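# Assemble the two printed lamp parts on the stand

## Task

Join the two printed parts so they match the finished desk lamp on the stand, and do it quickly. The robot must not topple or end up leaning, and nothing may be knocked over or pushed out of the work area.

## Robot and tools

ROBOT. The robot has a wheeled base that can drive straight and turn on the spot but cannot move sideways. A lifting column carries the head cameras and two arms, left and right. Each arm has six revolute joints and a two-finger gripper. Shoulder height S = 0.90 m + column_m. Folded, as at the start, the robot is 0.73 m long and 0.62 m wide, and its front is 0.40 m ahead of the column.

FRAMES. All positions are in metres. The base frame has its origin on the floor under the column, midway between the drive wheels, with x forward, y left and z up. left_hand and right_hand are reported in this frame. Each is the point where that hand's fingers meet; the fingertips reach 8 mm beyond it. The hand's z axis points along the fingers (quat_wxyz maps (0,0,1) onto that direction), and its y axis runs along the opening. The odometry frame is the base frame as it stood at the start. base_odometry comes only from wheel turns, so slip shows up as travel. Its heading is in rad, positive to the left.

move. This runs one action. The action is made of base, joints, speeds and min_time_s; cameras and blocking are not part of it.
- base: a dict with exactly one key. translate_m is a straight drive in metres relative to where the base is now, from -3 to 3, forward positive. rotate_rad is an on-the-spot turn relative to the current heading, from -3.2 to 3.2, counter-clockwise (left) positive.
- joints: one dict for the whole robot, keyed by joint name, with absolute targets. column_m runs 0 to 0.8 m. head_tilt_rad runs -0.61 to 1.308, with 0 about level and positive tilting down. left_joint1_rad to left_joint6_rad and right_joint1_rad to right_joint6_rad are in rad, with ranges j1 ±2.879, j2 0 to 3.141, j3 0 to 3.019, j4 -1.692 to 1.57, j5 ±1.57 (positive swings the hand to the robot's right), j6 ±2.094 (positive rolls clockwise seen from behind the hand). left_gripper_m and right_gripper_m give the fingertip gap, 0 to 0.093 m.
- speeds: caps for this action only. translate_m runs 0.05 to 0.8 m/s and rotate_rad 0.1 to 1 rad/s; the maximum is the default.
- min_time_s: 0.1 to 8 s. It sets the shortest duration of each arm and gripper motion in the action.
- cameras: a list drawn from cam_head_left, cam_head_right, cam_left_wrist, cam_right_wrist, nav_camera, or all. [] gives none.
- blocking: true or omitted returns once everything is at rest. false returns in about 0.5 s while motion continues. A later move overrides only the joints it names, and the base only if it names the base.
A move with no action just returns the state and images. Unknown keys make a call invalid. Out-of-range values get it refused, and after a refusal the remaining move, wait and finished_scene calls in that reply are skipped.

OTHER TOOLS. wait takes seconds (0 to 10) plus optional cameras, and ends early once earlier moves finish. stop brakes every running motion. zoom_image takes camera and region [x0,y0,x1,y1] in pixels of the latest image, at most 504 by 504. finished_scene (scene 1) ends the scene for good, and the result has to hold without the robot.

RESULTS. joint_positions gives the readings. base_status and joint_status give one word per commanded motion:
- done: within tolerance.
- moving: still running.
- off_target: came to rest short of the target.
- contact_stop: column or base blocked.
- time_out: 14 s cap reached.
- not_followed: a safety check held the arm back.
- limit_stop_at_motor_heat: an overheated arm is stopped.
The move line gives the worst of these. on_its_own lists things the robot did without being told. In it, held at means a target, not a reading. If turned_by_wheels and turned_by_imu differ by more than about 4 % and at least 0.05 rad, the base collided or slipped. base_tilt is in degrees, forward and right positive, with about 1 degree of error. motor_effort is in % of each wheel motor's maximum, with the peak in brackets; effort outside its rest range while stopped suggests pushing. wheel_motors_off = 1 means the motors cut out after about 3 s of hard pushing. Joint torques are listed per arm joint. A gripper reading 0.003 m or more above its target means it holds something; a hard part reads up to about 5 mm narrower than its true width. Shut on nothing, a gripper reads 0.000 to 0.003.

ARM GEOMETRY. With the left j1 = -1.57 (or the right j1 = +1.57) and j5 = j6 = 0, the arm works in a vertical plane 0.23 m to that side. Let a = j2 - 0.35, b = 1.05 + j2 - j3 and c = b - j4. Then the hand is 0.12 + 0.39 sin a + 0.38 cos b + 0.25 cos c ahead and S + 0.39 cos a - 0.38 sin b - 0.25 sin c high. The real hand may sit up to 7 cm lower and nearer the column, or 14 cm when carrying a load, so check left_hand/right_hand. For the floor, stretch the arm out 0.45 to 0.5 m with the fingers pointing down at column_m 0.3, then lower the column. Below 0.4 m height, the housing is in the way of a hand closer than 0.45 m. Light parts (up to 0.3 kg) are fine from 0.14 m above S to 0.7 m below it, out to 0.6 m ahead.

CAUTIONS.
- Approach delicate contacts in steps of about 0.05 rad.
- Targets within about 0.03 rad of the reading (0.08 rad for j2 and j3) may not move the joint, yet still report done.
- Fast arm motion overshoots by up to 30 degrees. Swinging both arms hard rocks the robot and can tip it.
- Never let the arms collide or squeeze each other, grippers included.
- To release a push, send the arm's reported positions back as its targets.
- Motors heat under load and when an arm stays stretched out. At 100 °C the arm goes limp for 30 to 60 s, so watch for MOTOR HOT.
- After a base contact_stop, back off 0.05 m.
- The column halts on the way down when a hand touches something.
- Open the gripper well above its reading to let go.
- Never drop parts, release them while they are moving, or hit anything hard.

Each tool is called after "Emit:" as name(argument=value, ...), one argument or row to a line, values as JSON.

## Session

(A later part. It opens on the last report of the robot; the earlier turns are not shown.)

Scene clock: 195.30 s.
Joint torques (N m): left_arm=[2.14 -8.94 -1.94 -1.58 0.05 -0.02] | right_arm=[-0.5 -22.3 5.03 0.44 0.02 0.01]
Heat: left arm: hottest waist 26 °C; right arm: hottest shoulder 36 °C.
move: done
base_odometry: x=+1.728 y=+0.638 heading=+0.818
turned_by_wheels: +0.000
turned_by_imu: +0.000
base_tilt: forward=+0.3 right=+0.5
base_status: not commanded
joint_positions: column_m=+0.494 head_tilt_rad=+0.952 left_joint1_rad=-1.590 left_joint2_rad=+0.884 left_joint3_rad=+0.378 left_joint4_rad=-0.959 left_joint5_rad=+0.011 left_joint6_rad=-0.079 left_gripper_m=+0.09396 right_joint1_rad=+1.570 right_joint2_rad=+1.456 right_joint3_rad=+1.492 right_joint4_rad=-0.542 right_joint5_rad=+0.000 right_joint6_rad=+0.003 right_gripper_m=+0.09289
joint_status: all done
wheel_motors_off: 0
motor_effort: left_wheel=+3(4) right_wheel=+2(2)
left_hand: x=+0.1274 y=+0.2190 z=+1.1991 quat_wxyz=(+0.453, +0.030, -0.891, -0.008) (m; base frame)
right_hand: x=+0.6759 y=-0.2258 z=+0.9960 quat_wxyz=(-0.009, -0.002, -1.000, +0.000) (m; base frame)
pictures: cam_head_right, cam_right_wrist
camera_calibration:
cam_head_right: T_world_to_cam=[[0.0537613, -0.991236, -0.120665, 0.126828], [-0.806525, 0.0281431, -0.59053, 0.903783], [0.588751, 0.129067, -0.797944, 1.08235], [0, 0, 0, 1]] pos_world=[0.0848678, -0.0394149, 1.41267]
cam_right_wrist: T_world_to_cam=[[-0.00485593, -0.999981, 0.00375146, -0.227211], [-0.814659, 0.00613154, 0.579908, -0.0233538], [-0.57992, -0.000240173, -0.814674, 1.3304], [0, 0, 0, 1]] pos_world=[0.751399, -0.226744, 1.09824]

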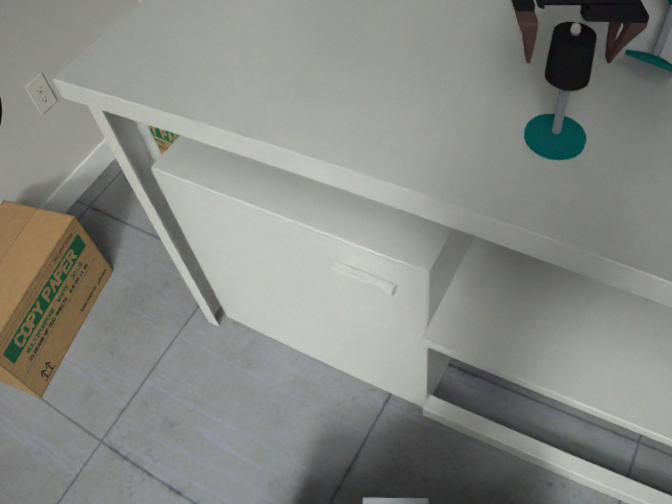

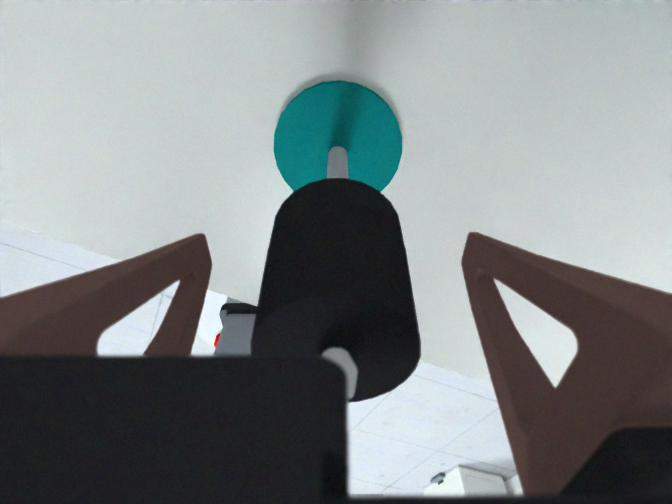

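Emit:
move(
  joints={"column_m":0.65},
)

Emit:
move(
  base={"translate_m":-0.5},
)

Emit:
move(
  joints={"column_m":0.3,"head_tilt_rad":0.35},
  base={"rotate_rad":-0.3},
  cameras=["cam_head_left","cam_head_right"],
)

Scene clock: 201.47 s.
Joint torques (N m): left_arm=[2.08 -8.82 -1.99 -1.57 0.05 -0.02] | right_arm=[-0.15 -22.59 4.97 0.36 0 -0.04]
Heat: left arm: hottest waist 26 °C; right arm: hottest shoulder 36 °C.
move: done
base_odometry: x=+1.728 y=+0.638 heading=+0.818
turned_by_wheels: +0.000
turned_by_imu: -0.001
base_tilt: forward=+0.3 right=+0.6
base_status: not commanded
joint_positions: column_m=+0.650 head_tilt_rad=+0.952 left_joint1_rad=-1.590 left_joint2_rad=+0.884 left_joint3_rad=+0.378 left_joint4_rad=-0.959 left_joint5_rad=+0.011 left_joint6_rad=-0.079 left_gripper_m=+0.09396 right_joint1_rad=+1.570 right_joint2_rad=+1.462 right_joint3_rad=+1.492 right_joint4_rad=-0.542 right_joint5_rad=+0.000 right_joint6_rad=+0.003 right_gripper_m=+0.09289
joint_status: all done
wheel_motors_off: 0
motor_effort: left_wheel=+2(4) right_wheel=+1(1)
left_hand: x=+0.1274 y=+0.2190 z=+1.3549 quat_wxyz=(+0.453, +0.030, -0.891, -0.008) (m; base frame)
right_hand: x=+0.6735 y=-0.2258 z=+1.1485 quat_wxyz=(-0.006, -0.002, -1.000, +0.000) (m; base frame)
pictures: none

Scene clock: 203.97 s.
Joint torques (N m): left_arm=[2.14 -8.7 -1.59 -1.57 0.05 -0.02] | right_arm=[0.38 -23 5.12 0.27 0.03 0.01]
Heat: left arm: hottest waist 26 °C; right arm: hottest shoulder 36 °C.
move: done
base_odometry: x=+1.386 y=+0.273 heading=+0.819
turned_by_wheels: +0.000
turned_by_imu: -0.001
base_tilt: forward=+0.3 right=+0.5
base_status: done
joint_positions: column_m=+0.650 head_tilt_rad=+0.952 left_joint1_rad=-1.590 left_joint2_rad=+0.883 left_joint3_rad=+0.375 left_joint4_rad=-0.959 left_joint5_rad=+0.011 left_joint6_rad=-0.079 left_gripper_m=+0.09396 right_joint1_rad=+1.570 right_joint2_rad=+1.462 right_joint3_rad=+1.491 right_joint4_rad=-0.542 right_joint5_rad=+0.000 right_joint6_rad=+0.003 right_gripper_m=+0.09289
joint_status: not commanded
wheel_motors_off: 0
motor_effort: left_wheel=-2(52) right_wheel=-1(57)
left_hand: x=+0.1258 y=+0.2190 z=+1.3555 quat_wxyz=(+0.455, +0.030, -0.890, -0.008) (m; base frame)
right_hand: x=+0.6729 y=-0.2258 z=+1.1481 quat_wxyz=(-0.006, -0.002, -1.000, +0.000) (m; base frame)
pictures: none

Scene clock: 209.07 s.
Joint torques (N m): left_arm=[2.14 -8.76 -1.68 -1.55 0.04 -0.02] | right_arm=[-0.09 -22.89 5.08 0.32 0.03 -0.01]
Heat: left arm: hottest waist 26 °C; right arm: hottest shoulder 37 °C.
move: done
base_odometry: x=+1.386 y=+0.273 heading=+0.520
turned_by_wheels: -0.299
turned_by_imu: -0.292
base_tilt: forward=+0.3 right=+0.5
base_status: done
joint_positions: column_m=+0.300 head_tilt_rad=+0.369 left_joint1_rad=-1.590 left_joint2_rad=+0.883 left_joint3_rad=+0.375 left_joint4_rad=-0.959 left_joint5_rad=+0.011 left_joint6_rad=-0.079 left_gripper_m=+0.09396 right_joint1_rad=+1.566 right_joint2_rad=+1.462 right_joint3_rad=+1.491 right_joint4_rad=-0.542 right_joint5_rad=+0.000 right_joint6_rad=+0.003 right_gripper_m=+0.09289
joint_status: all done
wheel_motors_off: 0
motor_effort: left_wheel=+2(46) right_wheel=+1(41)
left_hand: x=+0.1258 y=+0.2189 z=+1.0056 quat_wxyz=(+0.455, +0.030, -0.890, -0.008) (m; base frame)
right_hand: x=+0.6729 y=-0.2286 z=+0.7983 quat_wxyz=(-0.006, -0.003, -1.000, +0.002) (m; base frame)
pictures: cam_head_left, cam_head_right
camera_calibration:
cam_head_left: T_world_to_cam=[[0.110664, -0.991315, -0.0710524, 0.0996215], [-0.349234, 0.0281456, -0.936613, 1.21142], [0.930478, 0.128463, -0.343086, 0.325568], [0, 0, 0, 1]] pos_world=[0.109112, 0.0228366, 1.25341]
cam_head_right: T_world_to_cam=[[0.111289, -0.991237, -0.0711663, 0.0368854], [-0.348543, 0.028131, -0.936871, 1.21171], [0.930662, 0.129068, -0.342358, 0.324562], [0, 0, 0, 1]] pos_world=[0.11617, -0.0394149, 1.24895]

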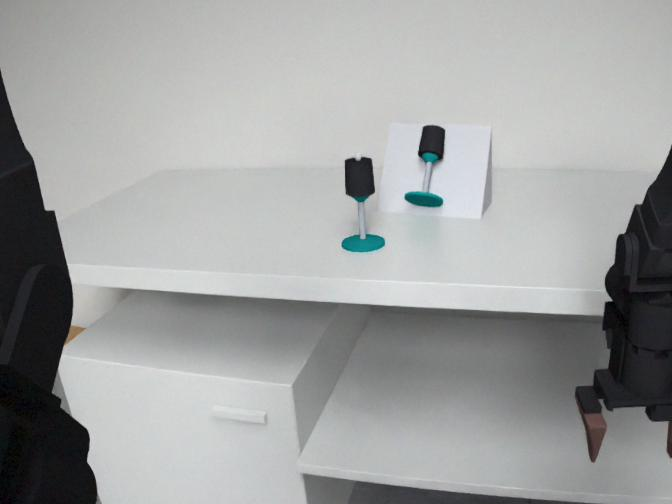

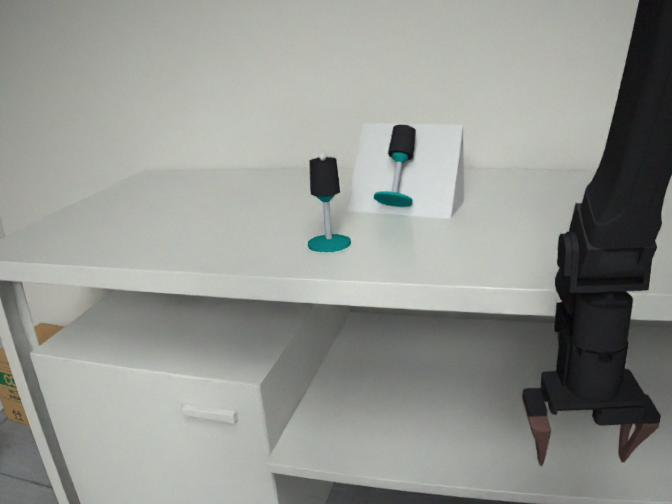

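Emit:
zoom_image(
  camera="cam_head_left",
  region=[330, 110, 480, 260],
)

Scaled by 3.360 from the camera's 672x504 image, which has a finer 960x720 frame.

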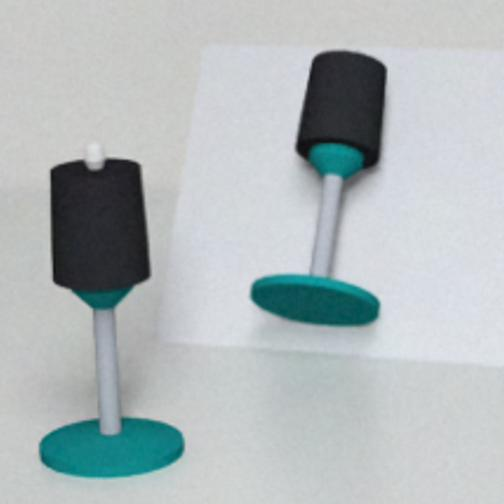

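Emit:
finished_scene(
)

The scene is finished: the task was done.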